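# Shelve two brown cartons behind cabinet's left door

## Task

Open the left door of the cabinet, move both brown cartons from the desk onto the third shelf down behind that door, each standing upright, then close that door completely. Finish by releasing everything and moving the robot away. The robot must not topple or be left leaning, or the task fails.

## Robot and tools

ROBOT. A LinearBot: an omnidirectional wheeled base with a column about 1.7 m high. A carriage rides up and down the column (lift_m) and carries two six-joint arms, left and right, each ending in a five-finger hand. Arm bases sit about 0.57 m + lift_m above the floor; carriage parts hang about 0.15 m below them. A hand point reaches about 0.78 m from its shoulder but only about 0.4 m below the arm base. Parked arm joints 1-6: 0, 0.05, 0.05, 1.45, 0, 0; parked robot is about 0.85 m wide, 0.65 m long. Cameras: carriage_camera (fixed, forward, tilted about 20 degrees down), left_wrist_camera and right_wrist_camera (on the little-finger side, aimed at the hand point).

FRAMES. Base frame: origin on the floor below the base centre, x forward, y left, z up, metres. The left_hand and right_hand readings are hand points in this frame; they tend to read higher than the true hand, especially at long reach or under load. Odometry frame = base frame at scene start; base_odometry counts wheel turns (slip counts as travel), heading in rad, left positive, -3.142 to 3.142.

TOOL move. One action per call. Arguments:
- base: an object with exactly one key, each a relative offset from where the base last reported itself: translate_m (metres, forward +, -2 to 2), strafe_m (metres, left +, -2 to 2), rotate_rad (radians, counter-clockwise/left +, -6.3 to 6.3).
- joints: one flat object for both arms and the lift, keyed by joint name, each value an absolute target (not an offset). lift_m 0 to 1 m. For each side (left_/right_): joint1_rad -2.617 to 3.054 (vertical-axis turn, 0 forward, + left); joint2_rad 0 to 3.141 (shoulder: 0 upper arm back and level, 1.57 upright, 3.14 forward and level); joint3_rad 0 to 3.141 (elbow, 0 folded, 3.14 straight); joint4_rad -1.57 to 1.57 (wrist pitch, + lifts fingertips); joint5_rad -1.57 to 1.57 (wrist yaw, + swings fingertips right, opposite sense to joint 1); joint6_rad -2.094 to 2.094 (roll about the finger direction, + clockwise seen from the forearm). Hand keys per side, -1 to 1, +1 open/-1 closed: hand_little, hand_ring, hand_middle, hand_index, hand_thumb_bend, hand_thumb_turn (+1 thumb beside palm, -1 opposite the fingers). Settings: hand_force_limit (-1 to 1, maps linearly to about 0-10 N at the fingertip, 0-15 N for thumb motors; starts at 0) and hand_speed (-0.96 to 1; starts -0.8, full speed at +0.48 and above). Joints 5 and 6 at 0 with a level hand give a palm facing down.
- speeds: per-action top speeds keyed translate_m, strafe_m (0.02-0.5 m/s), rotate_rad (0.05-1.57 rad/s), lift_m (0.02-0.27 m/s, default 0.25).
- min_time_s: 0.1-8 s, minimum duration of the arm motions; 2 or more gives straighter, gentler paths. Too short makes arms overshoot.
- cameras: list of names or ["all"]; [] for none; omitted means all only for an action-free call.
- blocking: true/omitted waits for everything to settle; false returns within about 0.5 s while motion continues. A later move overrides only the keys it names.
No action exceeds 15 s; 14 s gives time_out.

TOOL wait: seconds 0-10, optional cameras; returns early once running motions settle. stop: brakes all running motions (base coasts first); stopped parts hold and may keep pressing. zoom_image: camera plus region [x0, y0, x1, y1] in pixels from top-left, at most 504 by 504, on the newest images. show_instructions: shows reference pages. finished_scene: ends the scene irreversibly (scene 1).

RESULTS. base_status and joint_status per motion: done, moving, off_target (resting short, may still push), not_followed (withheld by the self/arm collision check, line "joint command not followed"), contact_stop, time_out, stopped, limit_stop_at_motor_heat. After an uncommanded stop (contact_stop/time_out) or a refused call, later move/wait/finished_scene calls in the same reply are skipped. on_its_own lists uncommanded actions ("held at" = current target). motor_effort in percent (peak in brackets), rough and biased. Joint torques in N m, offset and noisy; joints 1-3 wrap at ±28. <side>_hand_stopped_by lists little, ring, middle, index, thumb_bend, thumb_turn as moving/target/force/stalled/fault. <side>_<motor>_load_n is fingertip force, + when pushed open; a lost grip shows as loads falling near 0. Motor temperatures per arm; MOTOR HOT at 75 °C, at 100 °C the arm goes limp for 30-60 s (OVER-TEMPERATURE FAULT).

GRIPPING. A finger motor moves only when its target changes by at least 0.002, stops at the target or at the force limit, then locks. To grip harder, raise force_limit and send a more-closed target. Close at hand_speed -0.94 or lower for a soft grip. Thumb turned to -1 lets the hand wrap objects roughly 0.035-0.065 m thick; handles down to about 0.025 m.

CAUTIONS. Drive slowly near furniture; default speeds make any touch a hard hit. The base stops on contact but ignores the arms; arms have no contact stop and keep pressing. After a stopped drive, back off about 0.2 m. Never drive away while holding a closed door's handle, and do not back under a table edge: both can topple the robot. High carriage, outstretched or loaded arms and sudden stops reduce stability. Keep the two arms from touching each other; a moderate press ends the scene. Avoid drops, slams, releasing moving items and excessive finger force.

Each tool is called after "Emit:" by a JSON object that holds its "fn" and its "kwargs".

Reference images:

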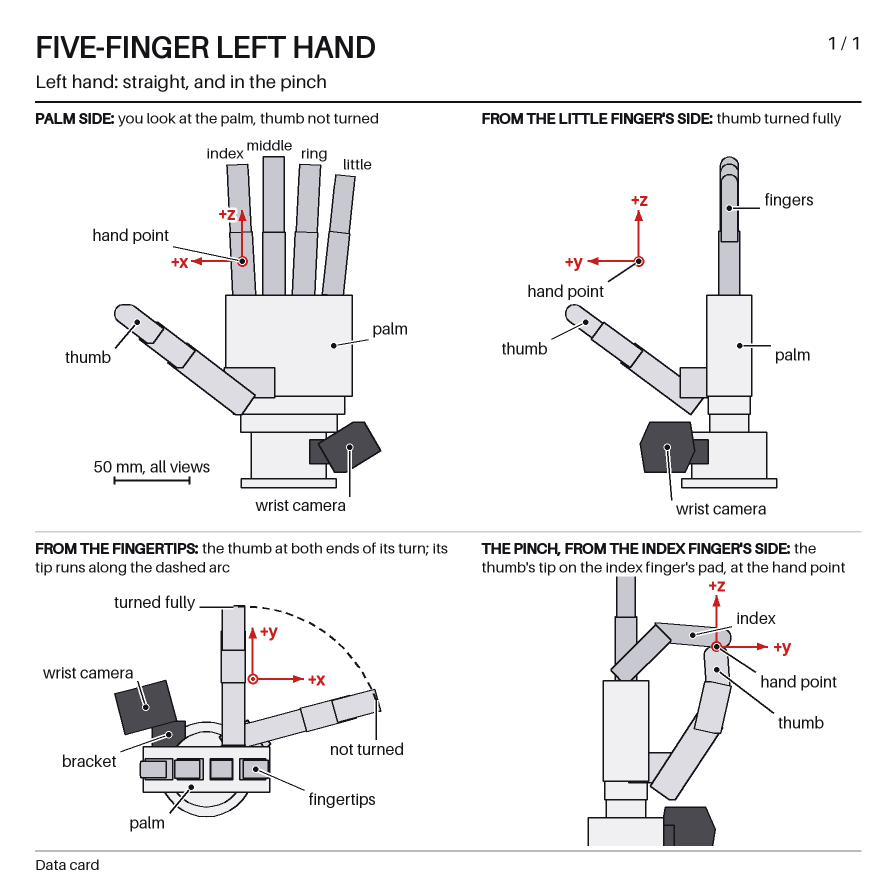

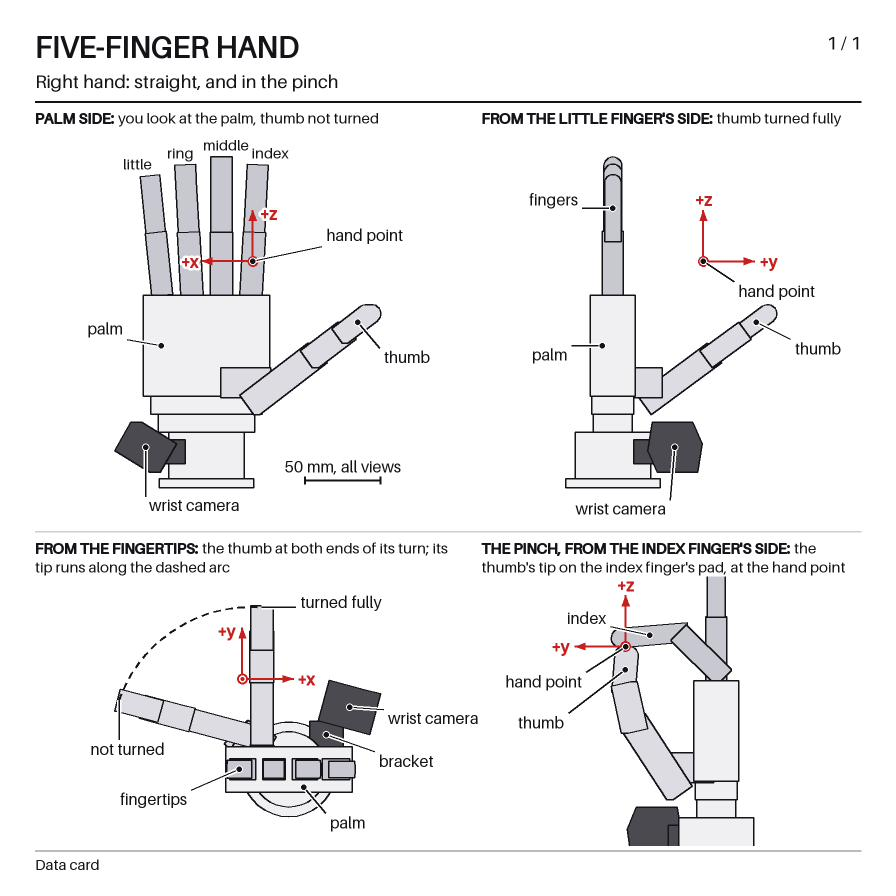

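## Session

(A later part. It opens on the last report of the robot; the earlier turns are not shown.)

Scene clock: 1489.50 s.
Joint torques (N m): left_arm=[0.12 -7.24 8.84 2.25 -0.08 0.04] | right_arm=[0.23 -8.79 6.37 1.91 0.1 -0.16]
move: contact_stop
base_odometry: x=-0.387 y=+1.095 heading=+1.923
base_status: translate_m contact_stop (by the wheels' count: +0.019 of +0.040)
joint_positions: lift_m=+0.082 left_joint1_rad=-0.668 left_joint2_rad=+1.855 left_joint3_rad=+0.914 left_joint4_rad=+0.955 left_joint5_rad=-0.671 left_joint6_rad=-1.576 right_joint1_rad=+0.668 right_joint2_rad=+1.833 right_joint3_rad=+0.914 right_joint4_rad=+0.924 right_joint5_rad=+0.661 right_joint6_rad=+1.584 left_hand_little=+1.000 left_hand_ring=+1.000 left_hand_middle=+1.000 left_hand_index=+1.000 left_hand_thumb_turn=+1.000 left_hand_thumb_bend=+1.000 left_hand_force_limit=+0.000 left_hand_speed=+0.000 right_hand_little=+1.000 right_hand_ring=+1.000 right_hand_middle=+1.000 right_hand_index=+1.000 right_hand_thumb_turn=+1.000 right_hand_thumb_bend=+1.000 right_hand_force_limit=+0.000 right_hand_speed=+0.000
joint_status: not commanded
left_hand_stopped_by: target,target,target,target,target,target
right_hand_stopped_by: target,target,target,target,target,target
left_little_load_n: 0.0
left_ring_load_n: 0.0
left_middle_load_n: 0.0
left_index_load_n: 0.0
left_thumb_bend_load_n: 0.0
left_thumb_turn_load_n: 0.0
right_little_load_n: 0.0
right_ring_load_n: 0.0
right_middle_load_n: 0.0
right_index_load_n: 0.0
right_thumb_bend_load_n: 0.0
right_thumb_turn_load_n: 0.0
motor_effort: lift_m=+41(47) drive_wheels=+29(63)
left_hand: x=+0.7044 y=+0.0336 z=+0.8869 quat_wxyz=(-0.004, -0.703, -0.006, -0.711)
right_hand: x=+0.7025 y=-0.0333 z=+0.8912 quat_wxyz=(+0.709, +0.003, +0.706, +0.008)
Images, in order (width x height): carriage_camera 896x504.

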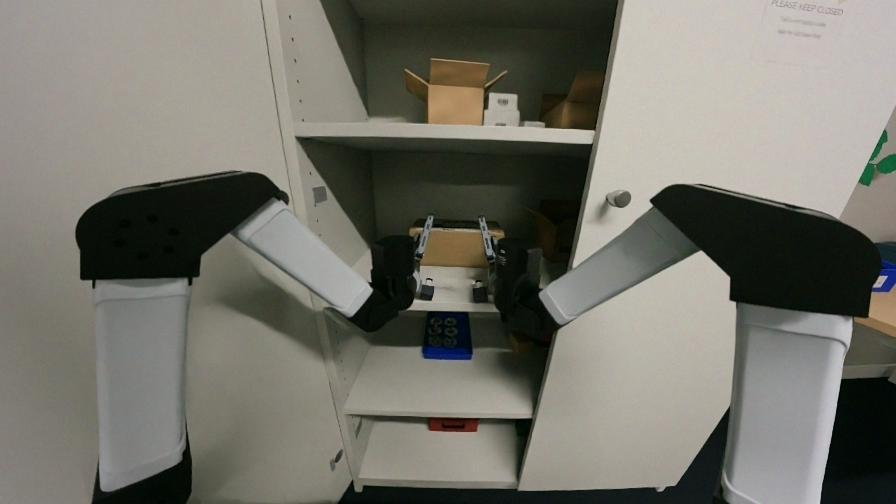

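Emit:
{"fn": "move", "kwargs": {"base": {"translate_m": -0.6}, "speeds": {"translate_m": 0.15}, "cameras": ["carriage_camera"]}}

Emit:
{"fn": "zoom_image", "kwargs": {"camera": "carriage_camera", "region": [350, 130, 550, 260]}}

Emit:
{"fn": "move", "kwargs": {"base": {"strafe_m": -1.45}, "joints": {"left_joint1_rad": -0.25, "left_joint5_rad": -0.25, "right_joint1_rad": 0.25, "right_joint5_rad": 0.25, "right_joint2_rad": 1.85}, "speeds": {"strafe_m": 0.2}, "min_time_s": 2, "cameras": ["carriage_camera"]}}

Scene clock: 1509.10 s.
Joint torques (N m): left_arm=[0.23 -7.09 8.76 2.24 -0.03 0.01] | right_arm=[0.08 -8.65 6.16 1.9 0.07 -0.18]
Motor temperatures (°C): left_arm=[31 41 42 46 33 25] | right_arm=[32 42 43 47 32 29]
move: done
base_odometry: x=-0.180 y=+0.532 heading=+1.924
base_status: done
joint_positions: lift_m=+0.082 left_joint1_rad=-0.668 left_joint2_rad=+1.855 left_joint3_rad=+0.914 left_joint4_rad=+0.954 left_joint5_rad=-0.671 left_joint6_rad=-1.576 right_joint1_rad=+0.669 right_joint2_rad=+1.833 right_joint3_rad=+0.914 right_joint4_rad=+0.924 right_joint5_rad=+0.663 right_joint6_rad=+1.584 left_hand_little=+1.000 left_hand_ring=+1.000 left_hand_middle=+1.000 left_hand_index=+1.000 left_hand_thumb_turn=+1.000 left_hand_thumb_bend=+1.000 left_hand_force_limit=+0.000 left_hand_speed=+0.000 right_hand_little=+1.000 right_hand_ring=+1.000 right_hand_middle=+1.000 right_hand_index=+1.000 right_hand_thumb_turn=+1.000 right_hand_thumb_bend=+1.000 right_hand_force_limit=+0.000 right_hand_speed=+0.000
joint_status: not commanded
left_hand_stopped_by: target,target,target,target,target,target
right_hand_stopped_by: target,target,target,target,target,target
left_little_load_n: 0.0
left_ring_load_n: 0.0
left_middle_load_n: 0.0
left_index_load_n: 0.0
left_thumb_bend_load_n: 0.0
left_thumb_turn_load_n: 0.0
right_little_load_n: 0.0
right_ring_load_n: 0.0
right_middle_load_n: 0.0
right_index_load_n: 0.5
right_thumb_bend_load_n: 0.0
right_thumb_turn_load_n: 0.0
motor_effort: lift_m=+42(43) drive_wheels=-6(25)
left_hand: x=+0.7044 y=+0.0336 z=+0.8867 quat_wxyz=(-0.004, -0.703, -0.006, -0.711)
right_hand: x=+0.7022 y=-0.0330 z=+0.8911 quat_wxyz=(+0.709, +0.003, +0.706, +0.008)
Images, in order (width x height): carriage_camera 896x504.

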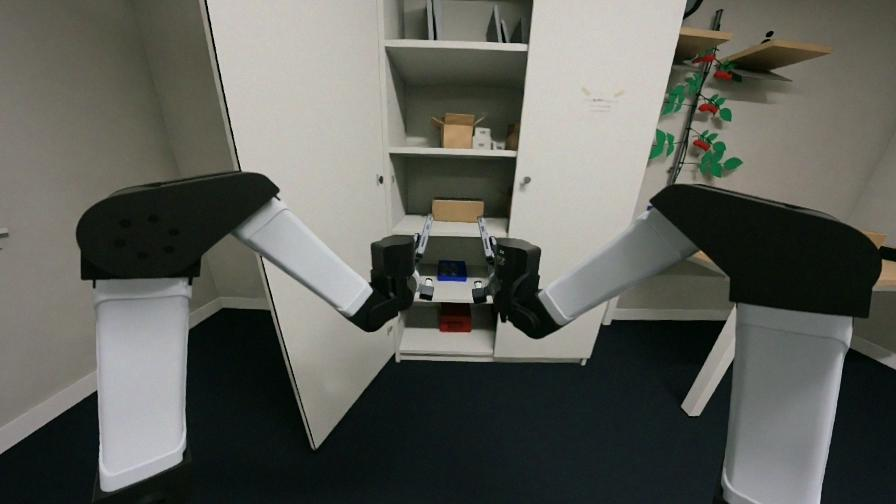

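Scaled by 2.520 from the camera's image (finer frame: 1280x720).

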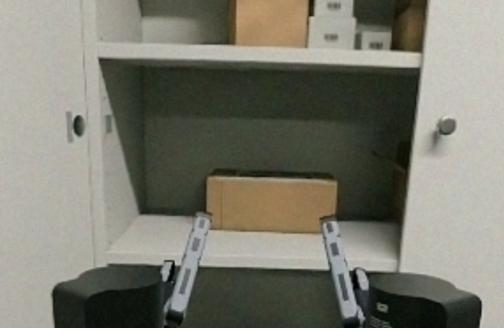

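Scene clock: 1517.43 s.
Joint torques (N m): left_arm=[0.68 -7.34 8.68 2.38 -0.03 0.05] | right_arm=[-0.39 -6.01 6.17 2 -0.15 -0.14]
move: done
base_odometry: x=+1.181 y=+1.033 heading=+1.923
base_status: done
joint_positions: lift_m=+0.082 left_joint1_rad=-0.255 left_joint2_rad=+1.855 left_joint3_rad=+0.914 left_joint4_rad=+0.954 left_joint5_rad=-0.255 left_joint6_rad=-1.576 right_joint1_rad=+0.253 right_joint2_rad=+1.840 right_joint3_rad=+0.914 right_joint4_rad=+0.924 right_joint5_rad=+0.266 right_joint6_rad=+1.584 left_hand_little=+1.000 left_hand_ring=+1.000 left_hand_middle=+1.000 left_hand_index=+1.000 left_hand_thumb_turn=+1.000 left_hand_thumb_bend=+1.000 left_hand_force_limit=+0.000 left_hand_speed=+0.000 right_hand_little=+1.000 right_hand_ring=+1.000 right_hand_middle=+1.000 right_hand_index=+1.000 right_hand_thumb_turn=+1.000 right_hand_thumb_bend=+1.000 right_hand_force_limit=+0.000 right_hand_speed=+0.000
joint_status: all done
left_hand_stopped_by: target,target,target,target,target,target
right_hand_stopped_by: target,target,target,target,target,target
left_little_load_n: 0.0
left_ring_load_n: 0.0
left_middle_load_n: 0.0
left_index_load_n: 0.0
left_thumb_bend_load_n: 0.0
left_thumb_turn_load_n: 0.0
right_little_load_n: 0.0
right_ring_load_n: 0.0
right_middle_load_n: 0.0
right_index_load_n: 0.0
right_thumb_bend_load_n: 0.0
right_thumb_turn_load_n: 0.0
motor_effort: lift_m=+42(43) drive_wheels=-4(11)
left_hand: x=+0.7702 y=+0.1656 z=+0.8869 quat_wxyz=(-0.003, -0.703, -0.003, -0.712)
right_hand: x=+0.7701 y=-0.1691 z=+0.8874 quat_wxyz=(+0.707, +0.009, +0.708, +0.000)
Images, in order (width x height): carriage_camera 896x504.

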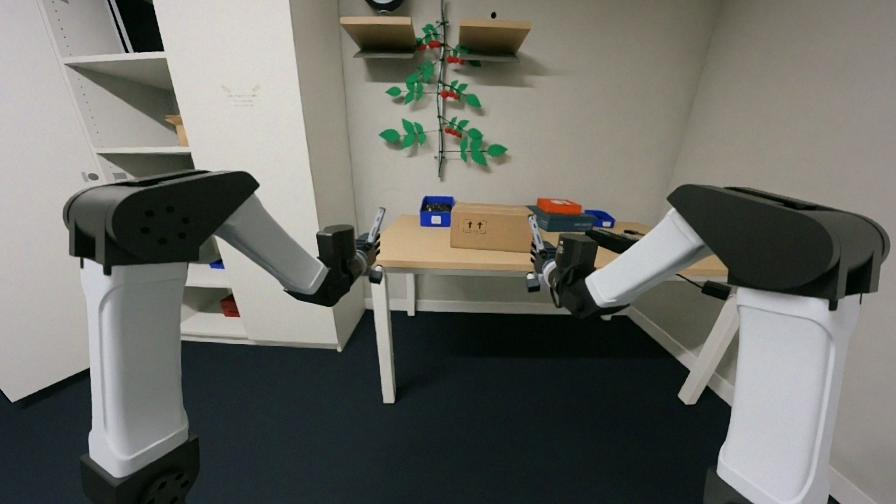

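Emit:
{"fn": "zoom_image", "kwargs": {"camera": "carriage_camera", "region": [430, 190, 560, 260]}}

Scaled by 3.877 from the camera's image (finer frame: 1280x720).

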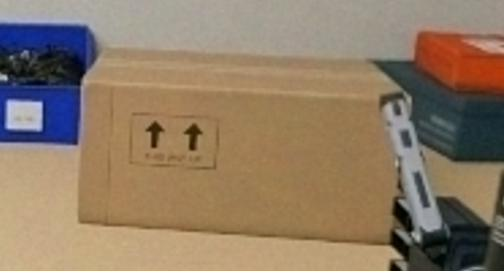

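Emit:
{"fn": "move", "kwargs": {"base": {"rotate_rad": -0.115}, "joints": {"lift_m": 0.16}, "speeds": {"rotate_rad": 0.2}}}

Emit:
{"fn": "move", "kwargs": {"base": {"strafe_m": -0.04}, "speeds": {"strafe_m": 0.05}}}

Emit:
{"fn": "move", "kwargs": {"base": {"translate_m": 0.3}, "speeds": {"translate_m": 0.1}, "cameras": ["carriage_camera"]}}

Emit:
{"fn": "zoom_image", "kwargs": {"camera": "carriage_camera", "region": [340, 180, 564, 340]}}

Scene clock: 1536.57 s.
Joint torques (N m): left_arm=[0.57 -7.32 8.88 2.32 -0.06 0.03] | right_arm=[-0.13 -7.1 6.23 1.99 -0.09 -0.17]
move: done
base_odometry: x=+1.181 y=+1.033 heading=+1.808
base_status: done
joint_positions: lift_m=+0.160 left_joint1_rad=-0.252 left_joint2_rad=+1.855 left_joint3_rad=+0.915 left_joint4_rad=+0.958 left_joint5_rad=-0.252 left_joint6_rad=-1.576 right_joint1_rad=+0.251 right_joint2_rad=+1.851 right_joint3_rad=+0.914 right_joint4_rad=+0.928 right_joint5_rad=+0.260 right_joint6_rad=+1.583 left_hand_little=+1.000 left_hand_ring=+1.000 left_hand_middle=+1.000 left_hand_index=+1.000 left_hand_thumb_turn=+1.000 left_hand_thumb_bend=+1.000 left_hand_force_limit=+0.000 left_hand_speed=+0.000 right_hand_little=+1.000 right_hand_ring=+1.000 right_hand_middle=+1.000 right_hand_index=+1.000 right_hand_thumb_turn=+1.000 right_hand_thumb_bend=+1.000 right_hand_force_limit=+0.000 right_hand_speed=+0.000
joint_status: all done
left_hand_stopped_by: target,target,target,target,target,target
right_hand_stopped_by: target,target,target,target,target,target
left_little_load_n: 0.0
left_ring_load_n: 0.0
left_middle_load_n: 0.0
left_index_load_n: 0.0
left_thumb_bend_load_n: 0.0
left_thumb_turn_load_n: 0.0
right_little_load_n: -0.5
right_ring_load_n: 0.0
right_middle_load_n: 0.0
right_index_load_n: 0.0
right_thumb_bend_load_n: 0.0
right_thumb_turn_load_n: 0.0
motor_effort: lift_m=+41(54) drive_wheels=-6(12)
left_hand: x=+0.7704 y=+0.1665 z=+0.9664 quat_wxyz=(-0.003, -0.701, -0.003, -0.713)
right_hand: x=+0.7714 y=-0.1687 z=+0.9601 quat_wxyz=(+0.704, +0.007, +0.710, +0.000)
pictures: none

Scene clock: 1537.87 s.
Joint torques (N m): left_arm=[0.65 -7.24 8.61 2.42 -0.09 0.07] | right_arm=[-0.05 -7.27 6.38 2.03 -0.1 -0.18]
move: done
base_odometry: x=+1.220 y=+1.042 heading=+1.807
base_status: done
joint_positions: lift_m=+0.160 left_joint1_rad=-0.253 left_joint2_rad=+1.855 left_joint3_rad=+0.915 left_joint4_rad=+0.957 left_joint5_rad=-0.250 left_joint6_rad=-1.576 right_joint1_rad=+0.250 right_joint2_rad=+1.851 right_joint3_rad=+0.914 right_joint4_rad=+0.927 right_joint5_rad=+0.258 right_joint6_rad=+1.583 left_hand_little=+1.000 left_hand_ring=+1.000 left_hand_middle=+1.000 left_hand_index=+1.000 left_hand_thumb_turn=+1.000 left_hand_thumb_bend=+1.000 left_hand_force_limit=+0.000 left_hand_speed=+0.000 right_hand_little=+1.000 right_hand_ring=+1.000 right_hand_middle=+1.000 right_hand_index=+1.000 right_hand_thumb_turn=+1.000 right_hand_thumb_bend=+1.000 right_hand_force_limit=+0.000 right_hand_speed=+0.000
joint_status: not commanded
left_hand_stopped_by: target,target,target,target,target,target
right_hand_stopped_by: target,target,target,target,target,target
left_little_load_n: 0.0
left_ring_load_n: -0.5
left_middle_load_n: 0.0
left_index_load_n: 0.0
left_thumb_bend_load_n: 0.0
left_thumb_turn_load_n: 0.0
right_little_load_n: 0.0
right_ring_load_n: 0.0
right_middle_load_n: -0.5
right_index_load_n: 0.0
right_thumb_bend_load_n: 0.0
right_thumb_turn_load_n: 0.0
motor_effort: lift_m=+43(43) drive_wheels=-8(13)
left_hand: x=+0.7703 y=+0.1659 z=+0.9661 quat_wxyz=(-0.004, -0.701, -0.003, -0.713)
right_hand: x=+0.7714 y=-0.1687 z=+0.9599 quat_wxyz=(+0.704, +0.006, +0.710, +0.001)
pictures: none

Scene clock: 1541.57 s.
Joint torques (N m): left_arm=[0.68 -7.35 8.68 2.4 -0.07 0.01] | right_arm=[-0.13 -7.13 6.19 2.01 -0.07 -0.17]
move: done
base_odometry: x=+1.150 y=+1.334 heading=+1.807
base_status: done
joint_positions: lift_m=+0.160 left_joint1_rad=-0.253 left_joint2_rad=+1.855 left_joint3_rad=+0.915 left_joint4_rad=+0.954 left_joint5_rad=-0.250 left_joint6_rad=-1.576 right_joint1_rad=+0.250 right_joint2_rad=+1.851 right_joint3_rad=+0.914 right_joint4_rad=+0.926 right_joint5_rad=+0.258 right_joint6_rad=+1.583 left_hand_little=+1.000 left_hand_ring=+1.000 left_hand_middle=+1.000 left_hand_index=+1.000 left_hand_thumb_turn=+1.000 left_hand_thumb_bend=+1.000 left_hand_force_limit=+0.000 left_hand_speed=+0.000 right_hand_little=+1.000 right_hand_ring=+1.000 right_hand_middle=+1.000 right_hand_index=+1.000 right_hand_thumb_turn=+1.000 right_hand_thumb_bend=+1.000 right_hand_force_limit=+0.000 right_hand_speed=+0.000
joint_status: not commanded
left_hand_stopped_by: target,target,target,target,target,target
right_hand_stopped_by: target,target,target,target,target,target
left_little_load_n: 0.0
left_ring_load_n: 0.0
left_middle_load_n: -0.5
left_index_load_n: 0.0
left_thumb_bend_load_n: 0.0
left_thumb_turn_load_n: 0.0
right_little_load_n: 0.0
right_ring_load_n: 0.0
right_middle_load_n: 0.0
right_index_load_n: 0.0
right_thumb_bend_load_n: 0.0
right_thumb_turn_load_n: 0.0
motor_effort: lift_m=+42(44) drive_wheels=-6(12)
left_hand: x=+0.7703 y=+0.1656 z=+0.9654 quat_wxyz=(-0.004, -0.702, -0.002, -0.712)
right_hand: x=+0.7714 y=-0.1687 z=+0.9597 quat_wxyz=(+0.703, +0.006, +0.711, +0.001)
Images, in order (width x height): carriage_camera 896x504.

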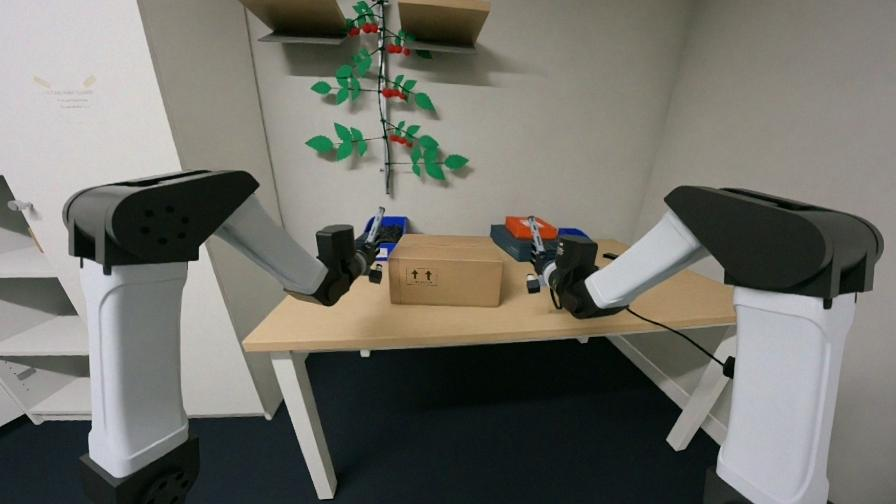

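Scaled by 2.250 from the camera's image (finer frame: 1280x720).

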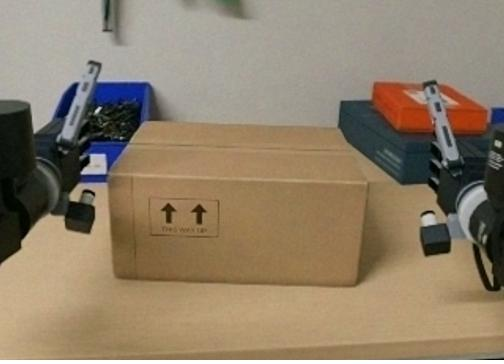

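Emit:
{"fn": "move", "kwargs": {"base": {"rotate_rad": -0.017}, "speeds": {"rotate_rad": 0.1}}}

Emit:
{"fn": "move", "kwargs": {"base": {"strafe_m": 0.03}, "speeds": {"strafe_m": 0.05}}}

Emit:
{"fn": "move", "kwargs": {"base": {"translate_m": 0.105}, "speeds": {"translate_m": 0.06}, "cameras": ["carriage_camera"]}}

Emit:
{"fn": "zoom_image", "kwargs": {"camera": "carriage_camera", "region": [340, 200, 564, 360]}}

Scene clock: 1548.97 s.
Joint torques (N m): left_arm=[0.53 -7.34 8.46 2.44 -0.07 0.01] | right_arm=[0.03 -6.99 6.28 2.02 -0.07 -0.16]
move: done
base_odometry: x=+1.150 y=+1.334 heading=+1.790
base_status: done
joint_positions: lift_m=+0.160 left_joint1_rad=-0.252 left_joint2_rad=+1.855 left_joint3_rad=+0.915 left_joint4_rad=+0.954 left_joint5_rad=-0.249 left_joint6_rad=-1.576 right_joint1_rad=+0.249 right_joint2_rad=+1.851 right_joint3_rad=+0.914 right_joint4_rad=+0.926 right_joint5_rad=+0.256 right_joint6_rad=+1.583 left_hand_little=+1.000 left_hand_ring=+1.000 left_hand_middle=+1.000 left_hand_index=+1.000 left_hand_thumb_turn=+1.000 left_hand_thumb_bend=+1.000 left_hand_force_limit=+0.000 left_hand_speed=+0.000 right_hand_little=+1.000 right_hand_ring=+1.000 right_hand_middle=+1.000 right_hand_index=+1.000 right_hand_thumb_turn=+1.000 right_hand_thumb_bend=+1.000 right_hand_force_limit=+0.000 right_hand_speed=+0.000
joint_status: not commanded
left_hand_stopped_by: target,target,target,target,target,target
right_hand_stopped_by: target,target,target,target,target,target
left_little_load_n: 0.0
left_ring_load_n: 0.0
left_middle_load_n: 0.0
left_index_load_n: 0.0
left_thumb_bend_load_n: 0.0
left_thumb_turn_load_n: 0.0
right_little_load_n: 0.0
right_ring_load_n: 0.0
right_middle_load_n: 0.0
right_index_load_n: 0.0
right_thumb_bend_load_n: 0.0
right_thumb_turn_load_n: 0.0
motor_effort: lift_m=+42(43) drive_wheels=-5(6)
left_hand: x=+0.7704 y=+0.1661 z=+0.9654 quat_wxyz=(-0.004, -0.702, -0.002, -0.712)
right_hand: x=+0.7715 y=-0.1690 z=+0.9596 quat_wxyz=(+0.703, +0.006, +0.711, +0.001)
pictures: none

Scene clock: 1550.07 s.
Joint torques (N m): left_arm=[0.23 -7.23 8.44 2.37 -0.08 0.01] | right_arm=[0.12 -7.1 6.23 2.04 -0.07 -0.16]
move: done
base_odometry: x=+1.121 y=+1.328 heading=+1.790
base_status: done
joint_positions: lift_m=+0.160 left_joint1_rad=-0.251 left_joint2_rad=+1.855 left_joint3_rad=+0.915 left_joint4_rad=+0.954 left_joint5_rad=-0.249 left_joint6_rad=-1.576 right_joint1_rad=+0.249 right_joint2_rad=+1.851 right_joint3_rad=+0.914 right_joint4_rad=+0.926 right_joint5_rad=+0.256 right_joint6_rad=+1.583 left_hand_little=+1.000 left_hand_ring=+1.000 left_hand_middle=+1.000 left_hand_index=+1.000 left_hand_thumb_turn=+1.000 left_hand_thumb_bend=+1.000 left_hand_force_limit=+0.000 left_hand_speed=+0.000 right_hand_little=+1.000 right_hand_ring=+1.000 right_hand_middle=+1.000 right_hand_index=+1.000 right_hand_thumb_turn=+1.000 right_hand_thumb_bend=+1.000 right_hand_force_limit=+0.000 right_hand_speed=+0.000
joint_status: not commanded
left_hand_stopped_by: target,target,target,target,target,target
right_hand_stopped_by: target,target,target,target,target,target
left_little_load_n: 0.0
left_ring_load_n: 0.0
left_middle_load_n: 0.0
left_index_load_n: 0.0
left_thumb_bend_load_n: 0.0
left_thumb_turn_load_n: 0.0
right_little_load_n: 0.0
right_ring_load_n: 0.0
right_middle_load_n: 0.0
right_index_load_n: 0.0
right_thumb_bend_load_n: 0.0
right_thumb_turn_load_n: 0.0
motor_effort: lift_m=+42(43) drive_wheels=+3(10)
left_hand: x=+0.7706 y=+0.1666 z=+0.9654 quat_wxyz=(-0.004, -0.702, -0.002, -0.712)
right_hand: x=+0.7716 y=-0.1692 z=+0.9594 quat_wxyz=(+0.703, +0.006, +0.711, +0.001)
pictures: none

Scene clock: 1552.33 s.
Joint torques (N m): left_arm=[0.49 -7.28 8.57 2.39 -0.04 0.04] | right_arm=[0.12 -7.21 6.22 2.03 -0.06 -0.18]
move: done
base_odometry: x=+1.098 y=+1.430 heading=+1.791
base_status: done
joint_positions: lift_m=+0.160 left_joint1_rad=-0.251 left_joint2_rad=+1.855 left_joint3_rad=+0.915 left_joint4_rad=+0.953 left_joint5_rad=-0.248 left_joint6_rad=-1.576 right_joint1_rad=+0.249 right_joint2_rad=+1.851 right_joint3_rad=+0.914 right_joint4_rad=+0.925 right_joint5_rad=+0.256 right_joint6_rad=+1.583 left_hand_little=+1.000 left_hand_ring=+1.000 left_hand_middle=+1.000 left_hand_index=+1.000 left_hand_thumb_turn=+1.000 left_hand_thumb_bend=+1.000 left_hand_force_limit=+0.000 left_hand_speed=+0.000 right_hand_little=+1.000 right_hand_ring=+1.000 right_hand_middle=+1.000 right_hand_index=+1.000 right_hand_thumb_turn=+1.000 right_hand_thumb_bend=+1.000 right_hand_force_limit=+0.000 right_hand_speed=+0.000
joint_status: not commanded
left_hand_stopped_by: target,target,target,target,target,target
right_hand_stopped_by: target,target,target,target,target,target
left_little_load_n: 0.0
left_ring_load_n: 0.0
left_middle_load_n: 0.0
left_index_load_n: 0.0
left_thumb_bend_load_n: 0.0
left_thumb_turn_load_n: 0.0
right_little_load_n: 0.0
right_ring_load_n: 0.0
right_middle_load_n: 0.0
right_index_load_n: 0.0
right_thumb_bend_load_n: 0.0
right_thumb_turn_load_n: 0.0
motor_effort: lift_m=+44(44) drive_wheels=-6(12)
left_hand: x=+0.7706 y=+0.1665 z=+0.9650 quat_wxyz=(-0.004, -0.703, -0.002, -0.712)
right_hand: x=+0.7716 y=-0.1692 z=+0.9591 quat_wxyz=(+0.703, +0.006, +0.711, +0.001)
Images, in order (width x height): carriage_camera 896x504.

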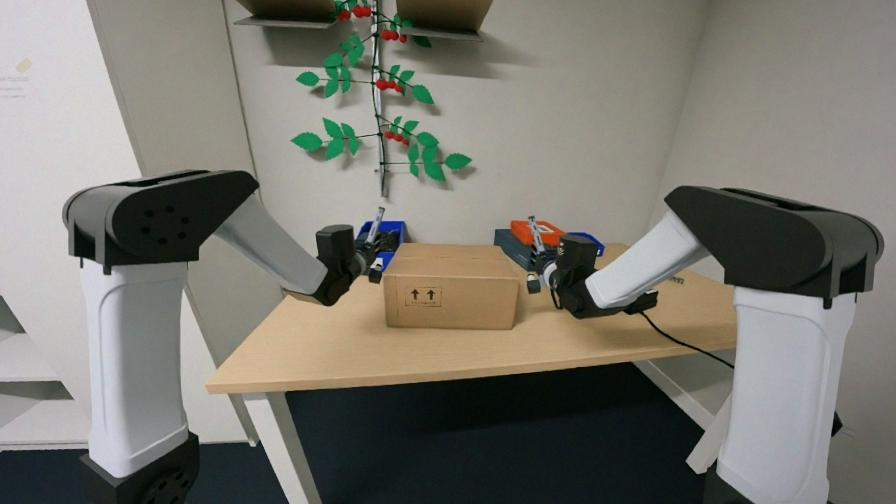

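Scaled by 2.250 from the camera's image (finer frame: 1280x720).

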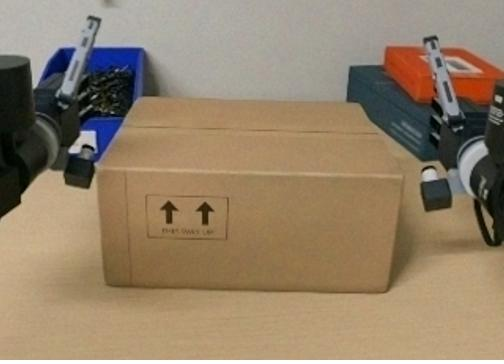

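Emit:
{"fn": "move", "kwargs": {"base": {"translate_m": -0.03}, "speeds": {"translate_m": 0.04}}}

Emit:
{"fn": "move", "kwargs": {"joints": {"lift_m": 0.055, "right_joint2_rad": 1.84}, "speeds": {"lift_m": 0.08}, "cameras": ["all"]}}

Emit:
{"fn": "zoom_image", "kwargs": {"camera": "carriage_camera", "region": [340, 200, 564, 360]}}

Scene clock: 1560.10 s.
Joint torques (N m): left_arm=[0.38 -7.5 8.54 2.42 -0.1 0.01] | right_arm=[-0.05 -7.06 6.37 2.06 -0.04 -0.18]
move: done
base_odometry: x=+1.104 y=+1.401 heading=+1.791
base_status: done
joint_positions: lift_m=+0.160 left_joint1_rad=-0.250 left_joint2_rad=+1.855 left_joint3_rad=+0.915 left_joint4_rad=+0.953 left_joint5_rad=-0.248 left_joint6_rad=-1.576 right_joint1_rad=+0.249 right_joint2_rad=+1.851 right_joint3_rad=+0.914 right_joint4_rad=+0.924 right_joint5_rad=+0.256 right_joint6_rad=+1.583 left_hand_little=+1.000 left_hand_ring=+1.000 left_hand_middle=+1.000 left_hand_index=+1.000 left_hand_thumb_turn=+1.000 left_hand_thumb_bend=+1.000 left_hand_force_limit=+0.000 left_hand_speed=+0.000 right_hand_little=+1.000 right_hand_ring=+1.000 right_hand_middle=+1.000 right_hand_index=+1.000 right_hand_thumb_turn=+1.000 right_hand_thumb_bend=+1.000 right_hand_force_limit=+0.000 right_hand_speed=+0.000
joint_status: not commanded
left_hand_stopped_by: target,target,target,target,target,target
right_hand_stopped_by: target,target,target,target,target,target
left_little_load_n: 0.5
left_ring_load_n: -0.5
left_middle_load_n: 0.0
left_index_load_n: 0.0
left_thumb_bend_load_n: 0.0
left_thumb_turn_load_n: 0.0
right_little_load_n: 0.0
right_ring_load_n: 0.0
right_middle_load_n: 0.0
right_index_load_n: 0.0
right_thumb_bend_load_n: 0.0
right_thumb_turn_load_n: 0.0
motor_effort: lift_m=+42(44) drive_wheels=+2(17)
left_hand: x=+0.7706 y=+0.1667 z=+0.9651 quat_wxyz=(-0.004, -0.702, -0.002, -0.712)
right_hand: x=+0.7716 y=-0.1692 z=+0.9590 quat_wxyz=(+0.703, +0.006, +0.712, +0.001)
pictures: none

Scene clock: 1561.80 s.
Joint torques (N m): left_arm=[0.29 -7.2 8.47 2.51 -0.02 -0.03] | right_arm=[-0.05 -7.88 6.12 1.89 -0.07 -0.25]
move: done
base_odometry: x=+1.104 y=+1.401 heading=+1.791
base_status: not commanded
joint_positions: lift_m=+0.055 left_joint1_rad=-0.250 left_joint2_rad=+1.855 left_joint3_rad=+0.916 left_joint4_rad=+0.951 left_joint5_rad=-0.248 left_joint6_rad=-1.576 right_joint1_rad=+0.249 right_joint2_rad=+1.851 right_joint3_rad=+0.916 right_joint4_rad=+0.939 right_joint5_rad=+0.256 right_joint6_rad=+1.585 left_hand_little=+1.000 left_hand_ring=+1.000 left_hand_middle=+1.000 left_hand_index=+1.000 left_hand_thumb_turn=+1.000 left_hand_thumb_bend=+1.000 left_hand_force_limit=+0.000 left_hand_speed=+0.000 right_hand_little=+1.000 right_hand_ring=+1.000 right_hand_middle=+1.000 right_hand_index=+1.000 right_hand_thumb_turn=+1.000 right_hand_thumb_bend=+1.000 right_hand_force_limit=+0.000 right_hand_speed=+0.000
joint_status: all done
left_hand_stopped_by: target,target,target,target,target,target
right_hand_stopped_by: target,target,target,target,target,target
left_little_load_n: 0.0
left_ring_load_n: -0.5
left_middle_load_n: 0.0
left_index_load_n: 0.0
left_thumb_bend_load_n: -0.5
left_thumb_turn_load_n: 0.0
right_little_load_n: 0.0
right_ring_load_n: 0.0
right_middle_load_n: 0.0
right_index_load_n: 0.0
right_thumb_bend_load_n: 0.0
right_thumb_turn_load_n: 0.0
motor_effort: lift_m=+44(45) drive_wheels=+1(2)
left_hand: x=+0.7707 y=+0.1667 z=+0.8596 quat_wxyz=(-0.004, -0.703, -0.002, -0.711)
right_hand: x=+0.7714 y=-0.1693 z=+0.8592 quat_wxyz=(+0.709, +0.008, +0.706, +0.003)
pictures: carriage_camera, left_wrist_camera, right_wrist_camera
Images, in order (width x height): carriage_camera 896x504, left_wrist_camera 896x504, right_wrist_camera 896x504.

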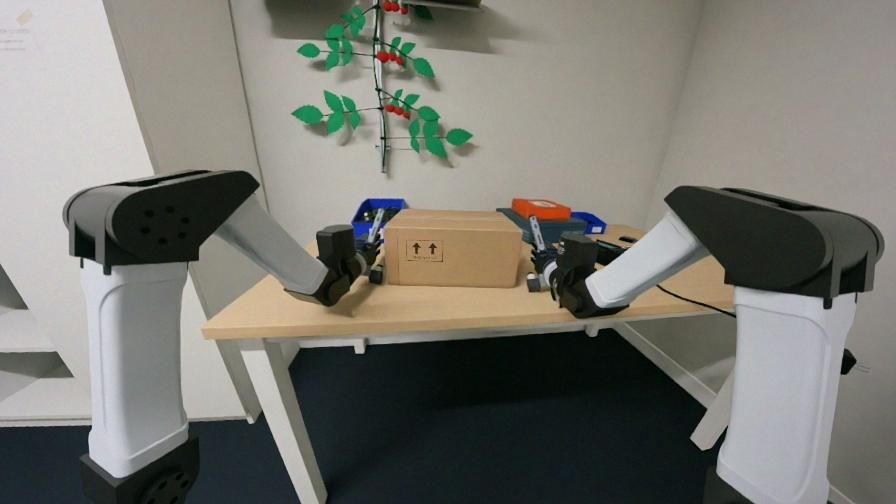

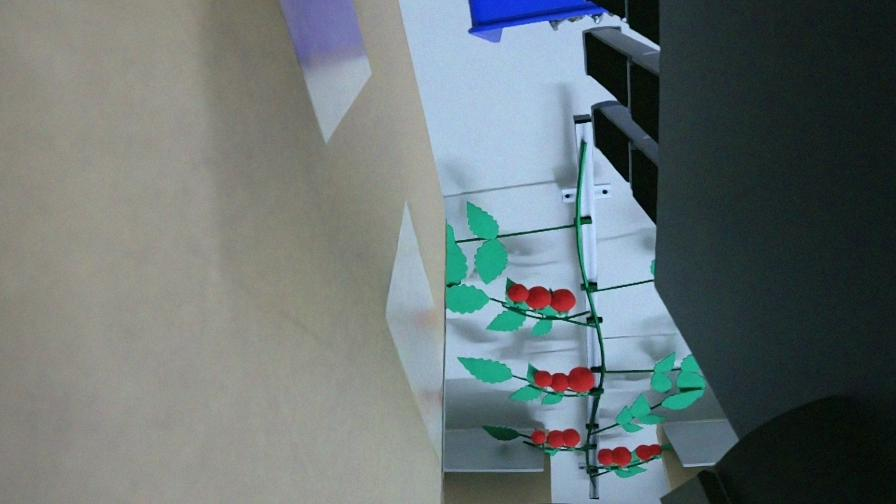

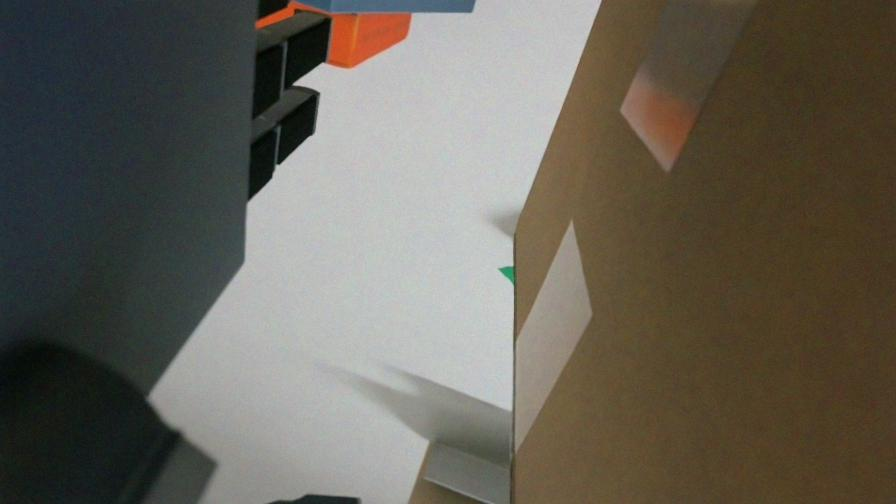

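Scaled by 2.250 from the camera's image (finer frame: 1280x720).

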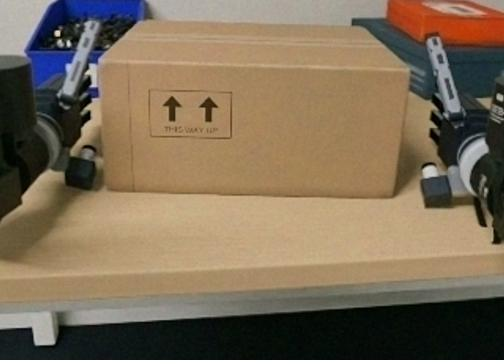

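Emit:
{"fn": "move", "kwargs": {"joints": {"left_joint1_rad": -0.36, "left_joint5_rad": -0.35, "right_joint1_rad": 0.36, "right_joint5_rad": 0.35, "left_joint6_rad": -1.56, "right_joint6_rad": 1.56}, "min_time_s": 2}}

Emit:
{"fn": "move", "kwargs": {"joints": {"left_joint1_rad": -0.43, "left_joint5_rad": -0.34, "right_joint1_rad": 0.43, "right_joint5_rad": 0.34}, "min_time_s": 2.5, "cameras": ["all"]}}

Emit:
{"fn": "zoom_image", "kwargs": {"camera": "carriage_camera", "region": [340, 180, 564, 340]}}

Scene clock: 1569.60 s.
Joint torques (N m): left_arm=[-1.4 -7.41 8.5 2.42 0.04 -0.06] | right_arm=[1.91 -7.87 6.09 1.87 -0.15 -0.26]
move: off_target
base_odometry: x=+1.104 y=+1.401 heading=+1.791
base_status: not commanded
joint_positions: lift_m=+0.055 left_joint1_rad=-0.339 left_joint2_rad=+1.855 left_joint3_rad=+0.916 left_joint4_rad=+0.953 left_joint5_rad=-0.364 left_joint6_rad=-1.560 right_joint1_rad=+0.337 right_joint2_rad=+1.851 right_joint3_rad=+0.916 right_joint4_rad=+0.939 right_joint5_rad=+0.365 right_joint6_rad=+1.582 left_hand_little=+1.000 left_hand_ring=+1.000 left_hand_middle=+1.000 left_hand_index=+1.000 left_hand_thumb_turn=+1.000 left_hand_thumb_bend=+1.000 left_hand_force_limit=+0.000 left_hand_speed=+0.000 right_hand_little=+1.000 right_hand_ring=+1.000 right_hand_middle=+1.000 right_hand_index=+1.000 right_hand_thumb_turn=+1.000 right_hand_thumb_bend=+1.000 right_hand_force_limit=+0.000 right_hand_speed=+0.000
joint_status: left_joint1_rad off_target (ended at -0.339, target -0.360); right_joint1_rad off_target (ended at +0.337, target +0.360); right_joint6_rad off_target (ended at +1.582, target +1.560); the others done
left_hand_stopped_by: target,target,target,target,target,target
right_hand_stopped_by: target,target,target,target,target,target
left_little_load_n: 0.0
left_ring_load_n: 0.0
left_middle_load_n: 0.0
left_index_load_n: 0.0
left_thumb_bend_load_n: 0.0
left_thumb_turn_load_n: 0.0
right_little_load_n: 0.5
right_ring_load_n: 0.0
right_middle_load_n: 0.0
right_index_load_n: 0.0
right_thumb_bend_load_n: -0.5
right_thumb_turn_load_n: 0.0
motor_effort: lift_m=+45(46) drive_wheels=+1(2)
left_hand: x=+0.7630 y=+0.1410 z=+0.8590 quat_wxyz=(+0.011, -0.703, -0.007, -0.711)
right_hand: x=+0.7634 y=-0.1430 z=+0.8590 quat_wxyz=(+0.708, +0.014, +0.706, -0.006)
pictures: none

Scene clock: 1572.40 s.
Joint torques (N m): left_arm=[-4.75 -7.16 8.58 2.34 0.62 -0.26] | right_arm=[6.11 -7.82 6.13 1.86 -1.04 -0.66]
move: off_target
base_odometry: x=+1.104 y=+1.401 heading=+1.791
base_status: not commanded
joint_positions: lift_m=+0.055 left_joint1_rad=-0.374 left_joint2_rad=+1.855 left_joint3_rad=+0.916 left_joint4_rad=+0.958 left_joint5_rad=-0.410 left_joint6_rad=-1.540 right_joint1_rad=+0.357 right_joint2_rad=+1.851 right_joint3_rad=+0.916 right_joint4_rad=+0.936 right_joint5_rad=+0.452 right_joint6_rad=+1.613 left_hand_little=+1.000 left_hand_ring=+1.000 left_hand_middle=+1.000 left_hand_index=+1.000 left_hand_thumb_turn=+1.000 left_hand_thumb_bend=+1.000 left_hand_force_limit=+0.000 left_hand_speed=+0.000 right_hand_little=+1.000 right_hand_ring=+1.000 right_hand_middle=+1.000 right_hand_index=+1.000 right_hand_thumb_turn=+1.000 right_hand_thumb_bend=+0.999 right_hand_force_limit=+0.000 right_hand_speed=+0.000
joint_status: left_joint1_rad off_target (ended at -0.374, target -0.430); left_joint5_rad off_target (ended at -0.410, target -0.340); right_joint1_rad off_target (ended at +0.357, target +0.430); right_joint5_rad off_target (ended at +0.452, target +0.340)
left_hand_stopped_by: target,target,target,target,target,target
right_hand_stopped_by: target,target,target,target,target,target
left_little_load_n: 0.0
left_ring_load_n: 0.0
left_middle_load_n: 0.0
left_index_load_n: 0.0
left_thumb_bend_load_n: 0.0
left_thumb_turn_load_n: 0.0
right_little_load_n: 0.0
right_ring_load_n: 0.0
right_middle_load_n: 0.0
right_index_load_n: 0.0
right_thumb_bend_load_n: -2.0
right_thumb_turn_load_n: 1.0
motor_effort: lift_m=+44(45) drive_wheels=+1(2)
left_hand: x=+0.7591 y=+0.1307 z=+0.8594 quat_wxyz=(+0.021, -0.701, -0.005, -0.713)
right_hand: x=+0.7642 y=-0.1506 z=+0.8600 quat_wxyz=(+0.707, +0.049, +0.705, -0.019)
pictures: carriage_camera, left_wrist_camera, right_wrist_camera
Images, in order (width x height): carriage_camera 896x504, left_wrist_camera 896x504, right_wrist_camera 896x504.

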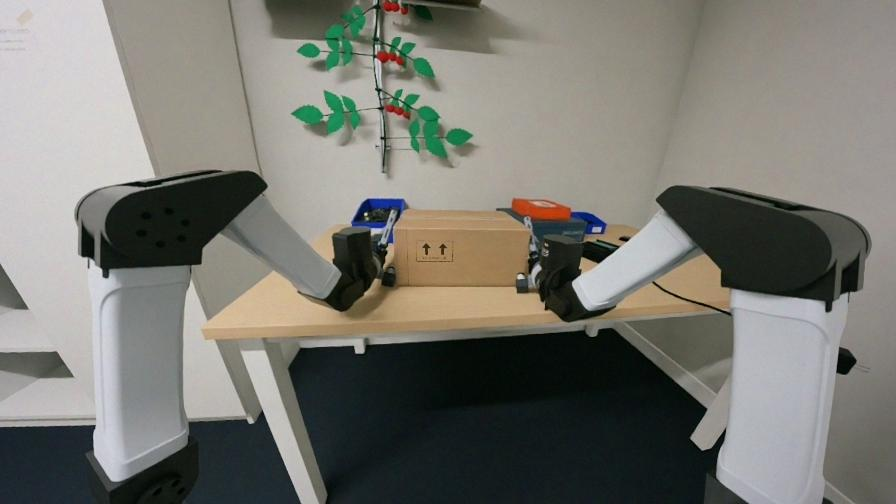

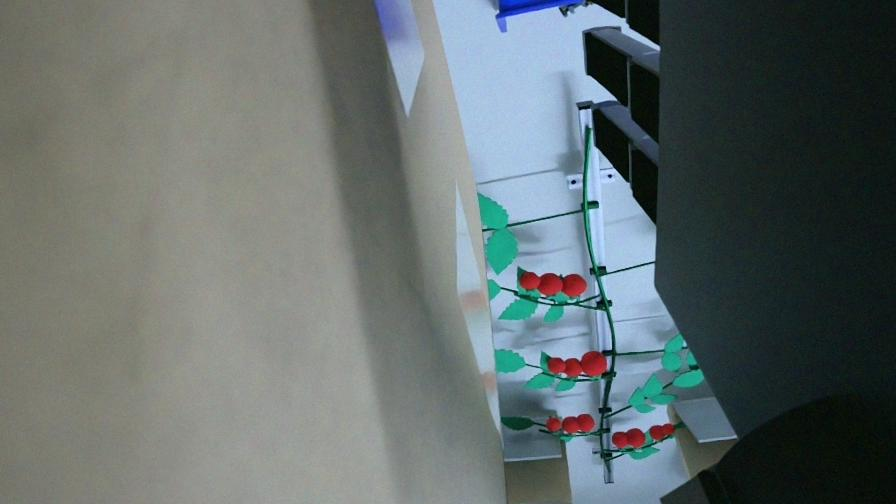

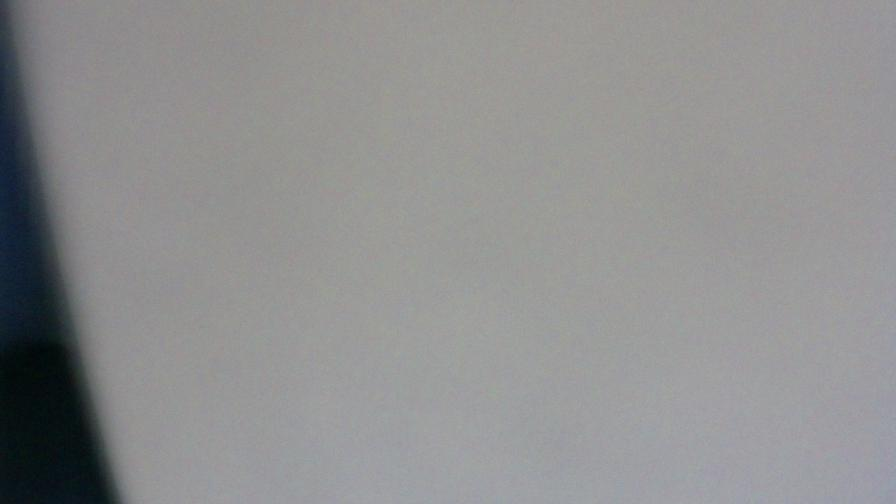

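Scaled by 2.250 from the camera's image (finer frame: 1280x720).

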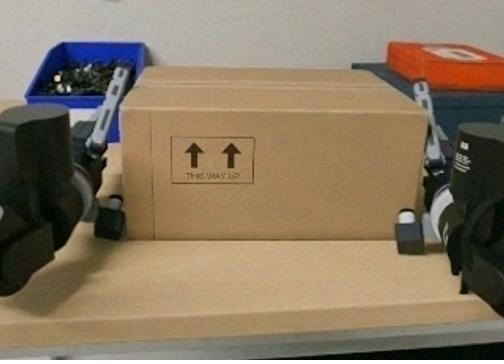

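Emit:
{"fn": "move", "kwargs": {"joints": {"left_joint1_rad": -0.26, "left_joint5_rad": -0.26, "right_joint1_rad": 0.26, "right_joint5_rad": 0.26, "left_joint6_rad": -1.57, "right_joint6_rad": 1.57}, "min_time_s": 2}}

Emit:
{"fn": "move", "kwargs": {"joints": {"lift_m": 0.108}, "base": {"translate_m": 0.03}, "speeds": {"translate_m": 0.04, "lift_m": 0.08}, "cameras": ["carriage_camera"]}}

Emit:
{"fn": "zoom_image", "kwargs": {"camera": "carriage_camera", "region": [340, 190, 564, 350]}}

Scene clock: 1595.97 s.
Joint torques (N m): left_arm=[0.73 -7.13 8.58 2.36 0.07 -0.11] | right_arm=[-0.73 -7.9 6.06 1.93 -0.13 -0.26]
move: off_target
base_odometry: x=+1.104 y=+1.401 heading=+1.791
base_status: not commanded
joint_positions: lift_m=+0.055 left_joint1_rad=-0.264 left_joint2_rad=+1.855 left_joint3_rad=+0.916 left_joint4_rad=+0.958 left_joint5_rad=-0.269 left_joint6_rad=-1.563 right_joint1_rad=+0.268 right_joint2_rad=+1.851 right_joint3_rad=+0.916 right_joint4_rad=+0.935 right_joint5_rad=+0.275 right_joint6_rad=+1.592 left_hand_little=+1.000 left_hand_ring=+1.000 left_hand_middle=+1.000 left_hand_index=+1.000 left_hand_thumb_turn=+1.000 left_hand_thumb_bend=+1.000 left_hand_force_limit=+0.000 left_hand_speed=+0.000 right_hand_little=+1.000 right_hand_ring=+1.000 right_hand_middle=+1.000 right_hand_index=+1.000 right_hand_thumb_turn=+1.000 right_hand_thumb_bend=+1.000 right_hand_force_limit=+0.000 right_hand_speed=+0.000
joint_status: right_joint6_rad off_target (ended at +1.592, target +1.570); the others done
left_hand_stopped_by: target,target,target,target,target,target
right_hand_stopped_by: target,target,target,target,target,target
left_little_load_n: 0.0
left_ring_load_n: 0.0
left_middle_load_n: 0.0
left_index_load_n: 0.0
left_thumb_bend_load_n: 0.0
left_thumb_turn_load_n: 0.0
right_little_load_n: 0.0
right_ring_load_n: 0.0
right_middle_load_n: 0.0
right_index_load_n: 0.0
right_thumb_bend_load_n: 0.0
right_thumb_turn_load_n: 0.0
motor_effort: lift_m=+45(45) drive_wheels=+2(2)
left_hand: x=+0.7696 y=+0.1627 z=+0.8607 quat_wxyz=(+0.003, -0.701, -0.001, -0.713)
right_hand: x=+0.7697 y=-0.1629 z=+0.8586 quat_wxyz=(+0.707, +0.010, +0.707, +0.005)
pictures: none

Scene clock: 1597.27 s.
Joint torques (N m): left_arm=[0.9 -7.28 8.62 2.47 0.04 -0.1] | right_arm=[-0.31 -7.97 6.2 1.99 -0.12 -0.12]
move: done
base_odometry: x=+1.098 y=+1.430 heading=+1.791
base_status: done
joint_positions: lift_m=+0.108 left_joint1_rad=-0.264 left_joint2_rad=+1.855 left_joint3_rad=+0.916 left_joint4_rad=+0.955 left_joint5_rad=-0.268 left_joint6_rad=-1.563 right_joint1_rad=+0.262 right_joint2_rad=+1.851 right_joint3_rad=+0.916 right_joint4_rad=+0.927 right_joint5_rad=+0.275 right_joint6_rad=+1.581 left_hand_little=+1.000 left_hand_ring=+1.000 left_hand_middle=+1.000 left_hand_index=+1.000 left_hand_thumb_turn=+1.000 left_hand_thumb_bend=+1.000 left_hand_force_limit=+0.000 left_hand_speed=+0.000 right_hand_little=+1.000 right_hand_ring=+1.000 right_hand_middle=+1.000 right_hand_index=+1.000 right_hand_thumb_turn=+1.000 right_hand_thumb_bend=+1.000 right_hand_force_limit=+0.000 right_hand_speed=+0.000
joint_status: all done
left_hand_stopped_by: target,target,target,target,target,target
right_hand_stopped_by: target,target,target,target,target,target
left_little_load_n: 0.0
left_ring_load_n: 0.0
left_middle_load_n: 0.0
left_index_load_n: 0.0
left_thumb_bend_load_n: 0.0
left_thumb_turn_load_n: 0.0
right_little_load_n: 0.0
right_ring_load_n: 0.0
right_middle_load_n: 0.0
right_index_load_n: 0.0
right_thumb_bend_load_n: 0.0
right_thumb_turn_load_n: 0.0
motor_effort: lift_m=+44(53) drive_wheels=+4(12)
left_hand: x=+0.7698 y=+0.1628 z=+0.9130 quat_wxyz=(+0.003, -0.702, +0.000, -0.712)
right_hand: x=+0.7708 y=-0.1656 z=+0.9087 quat_wxyz=(+0.704, +0.008, +0.710, -0.002)
Images, in order (width x height): carriage_camera 896x504.

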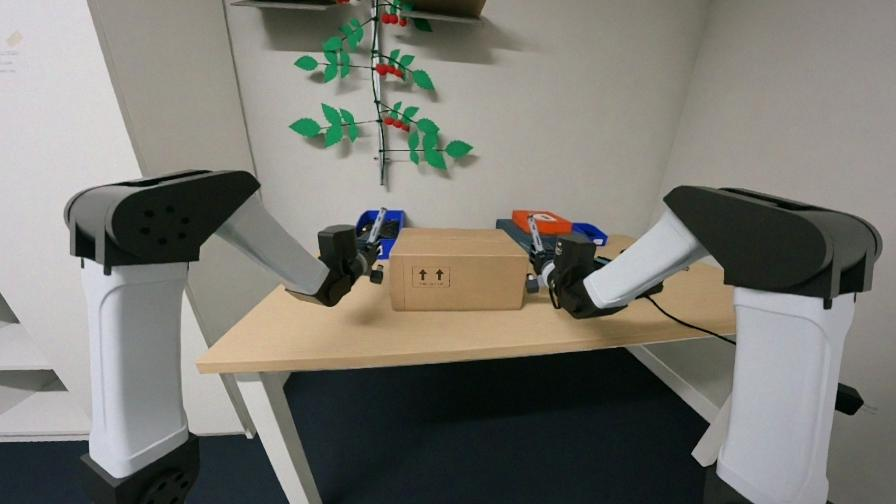

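Scaled by 2.250 from the camera's image (finer frame: 1280x720).

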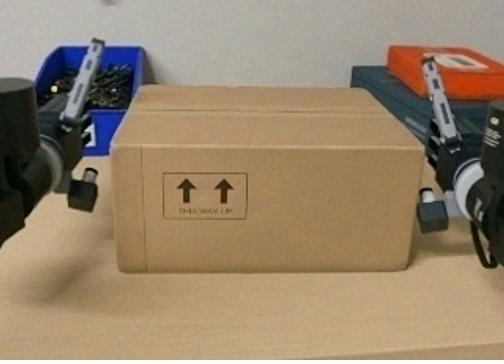

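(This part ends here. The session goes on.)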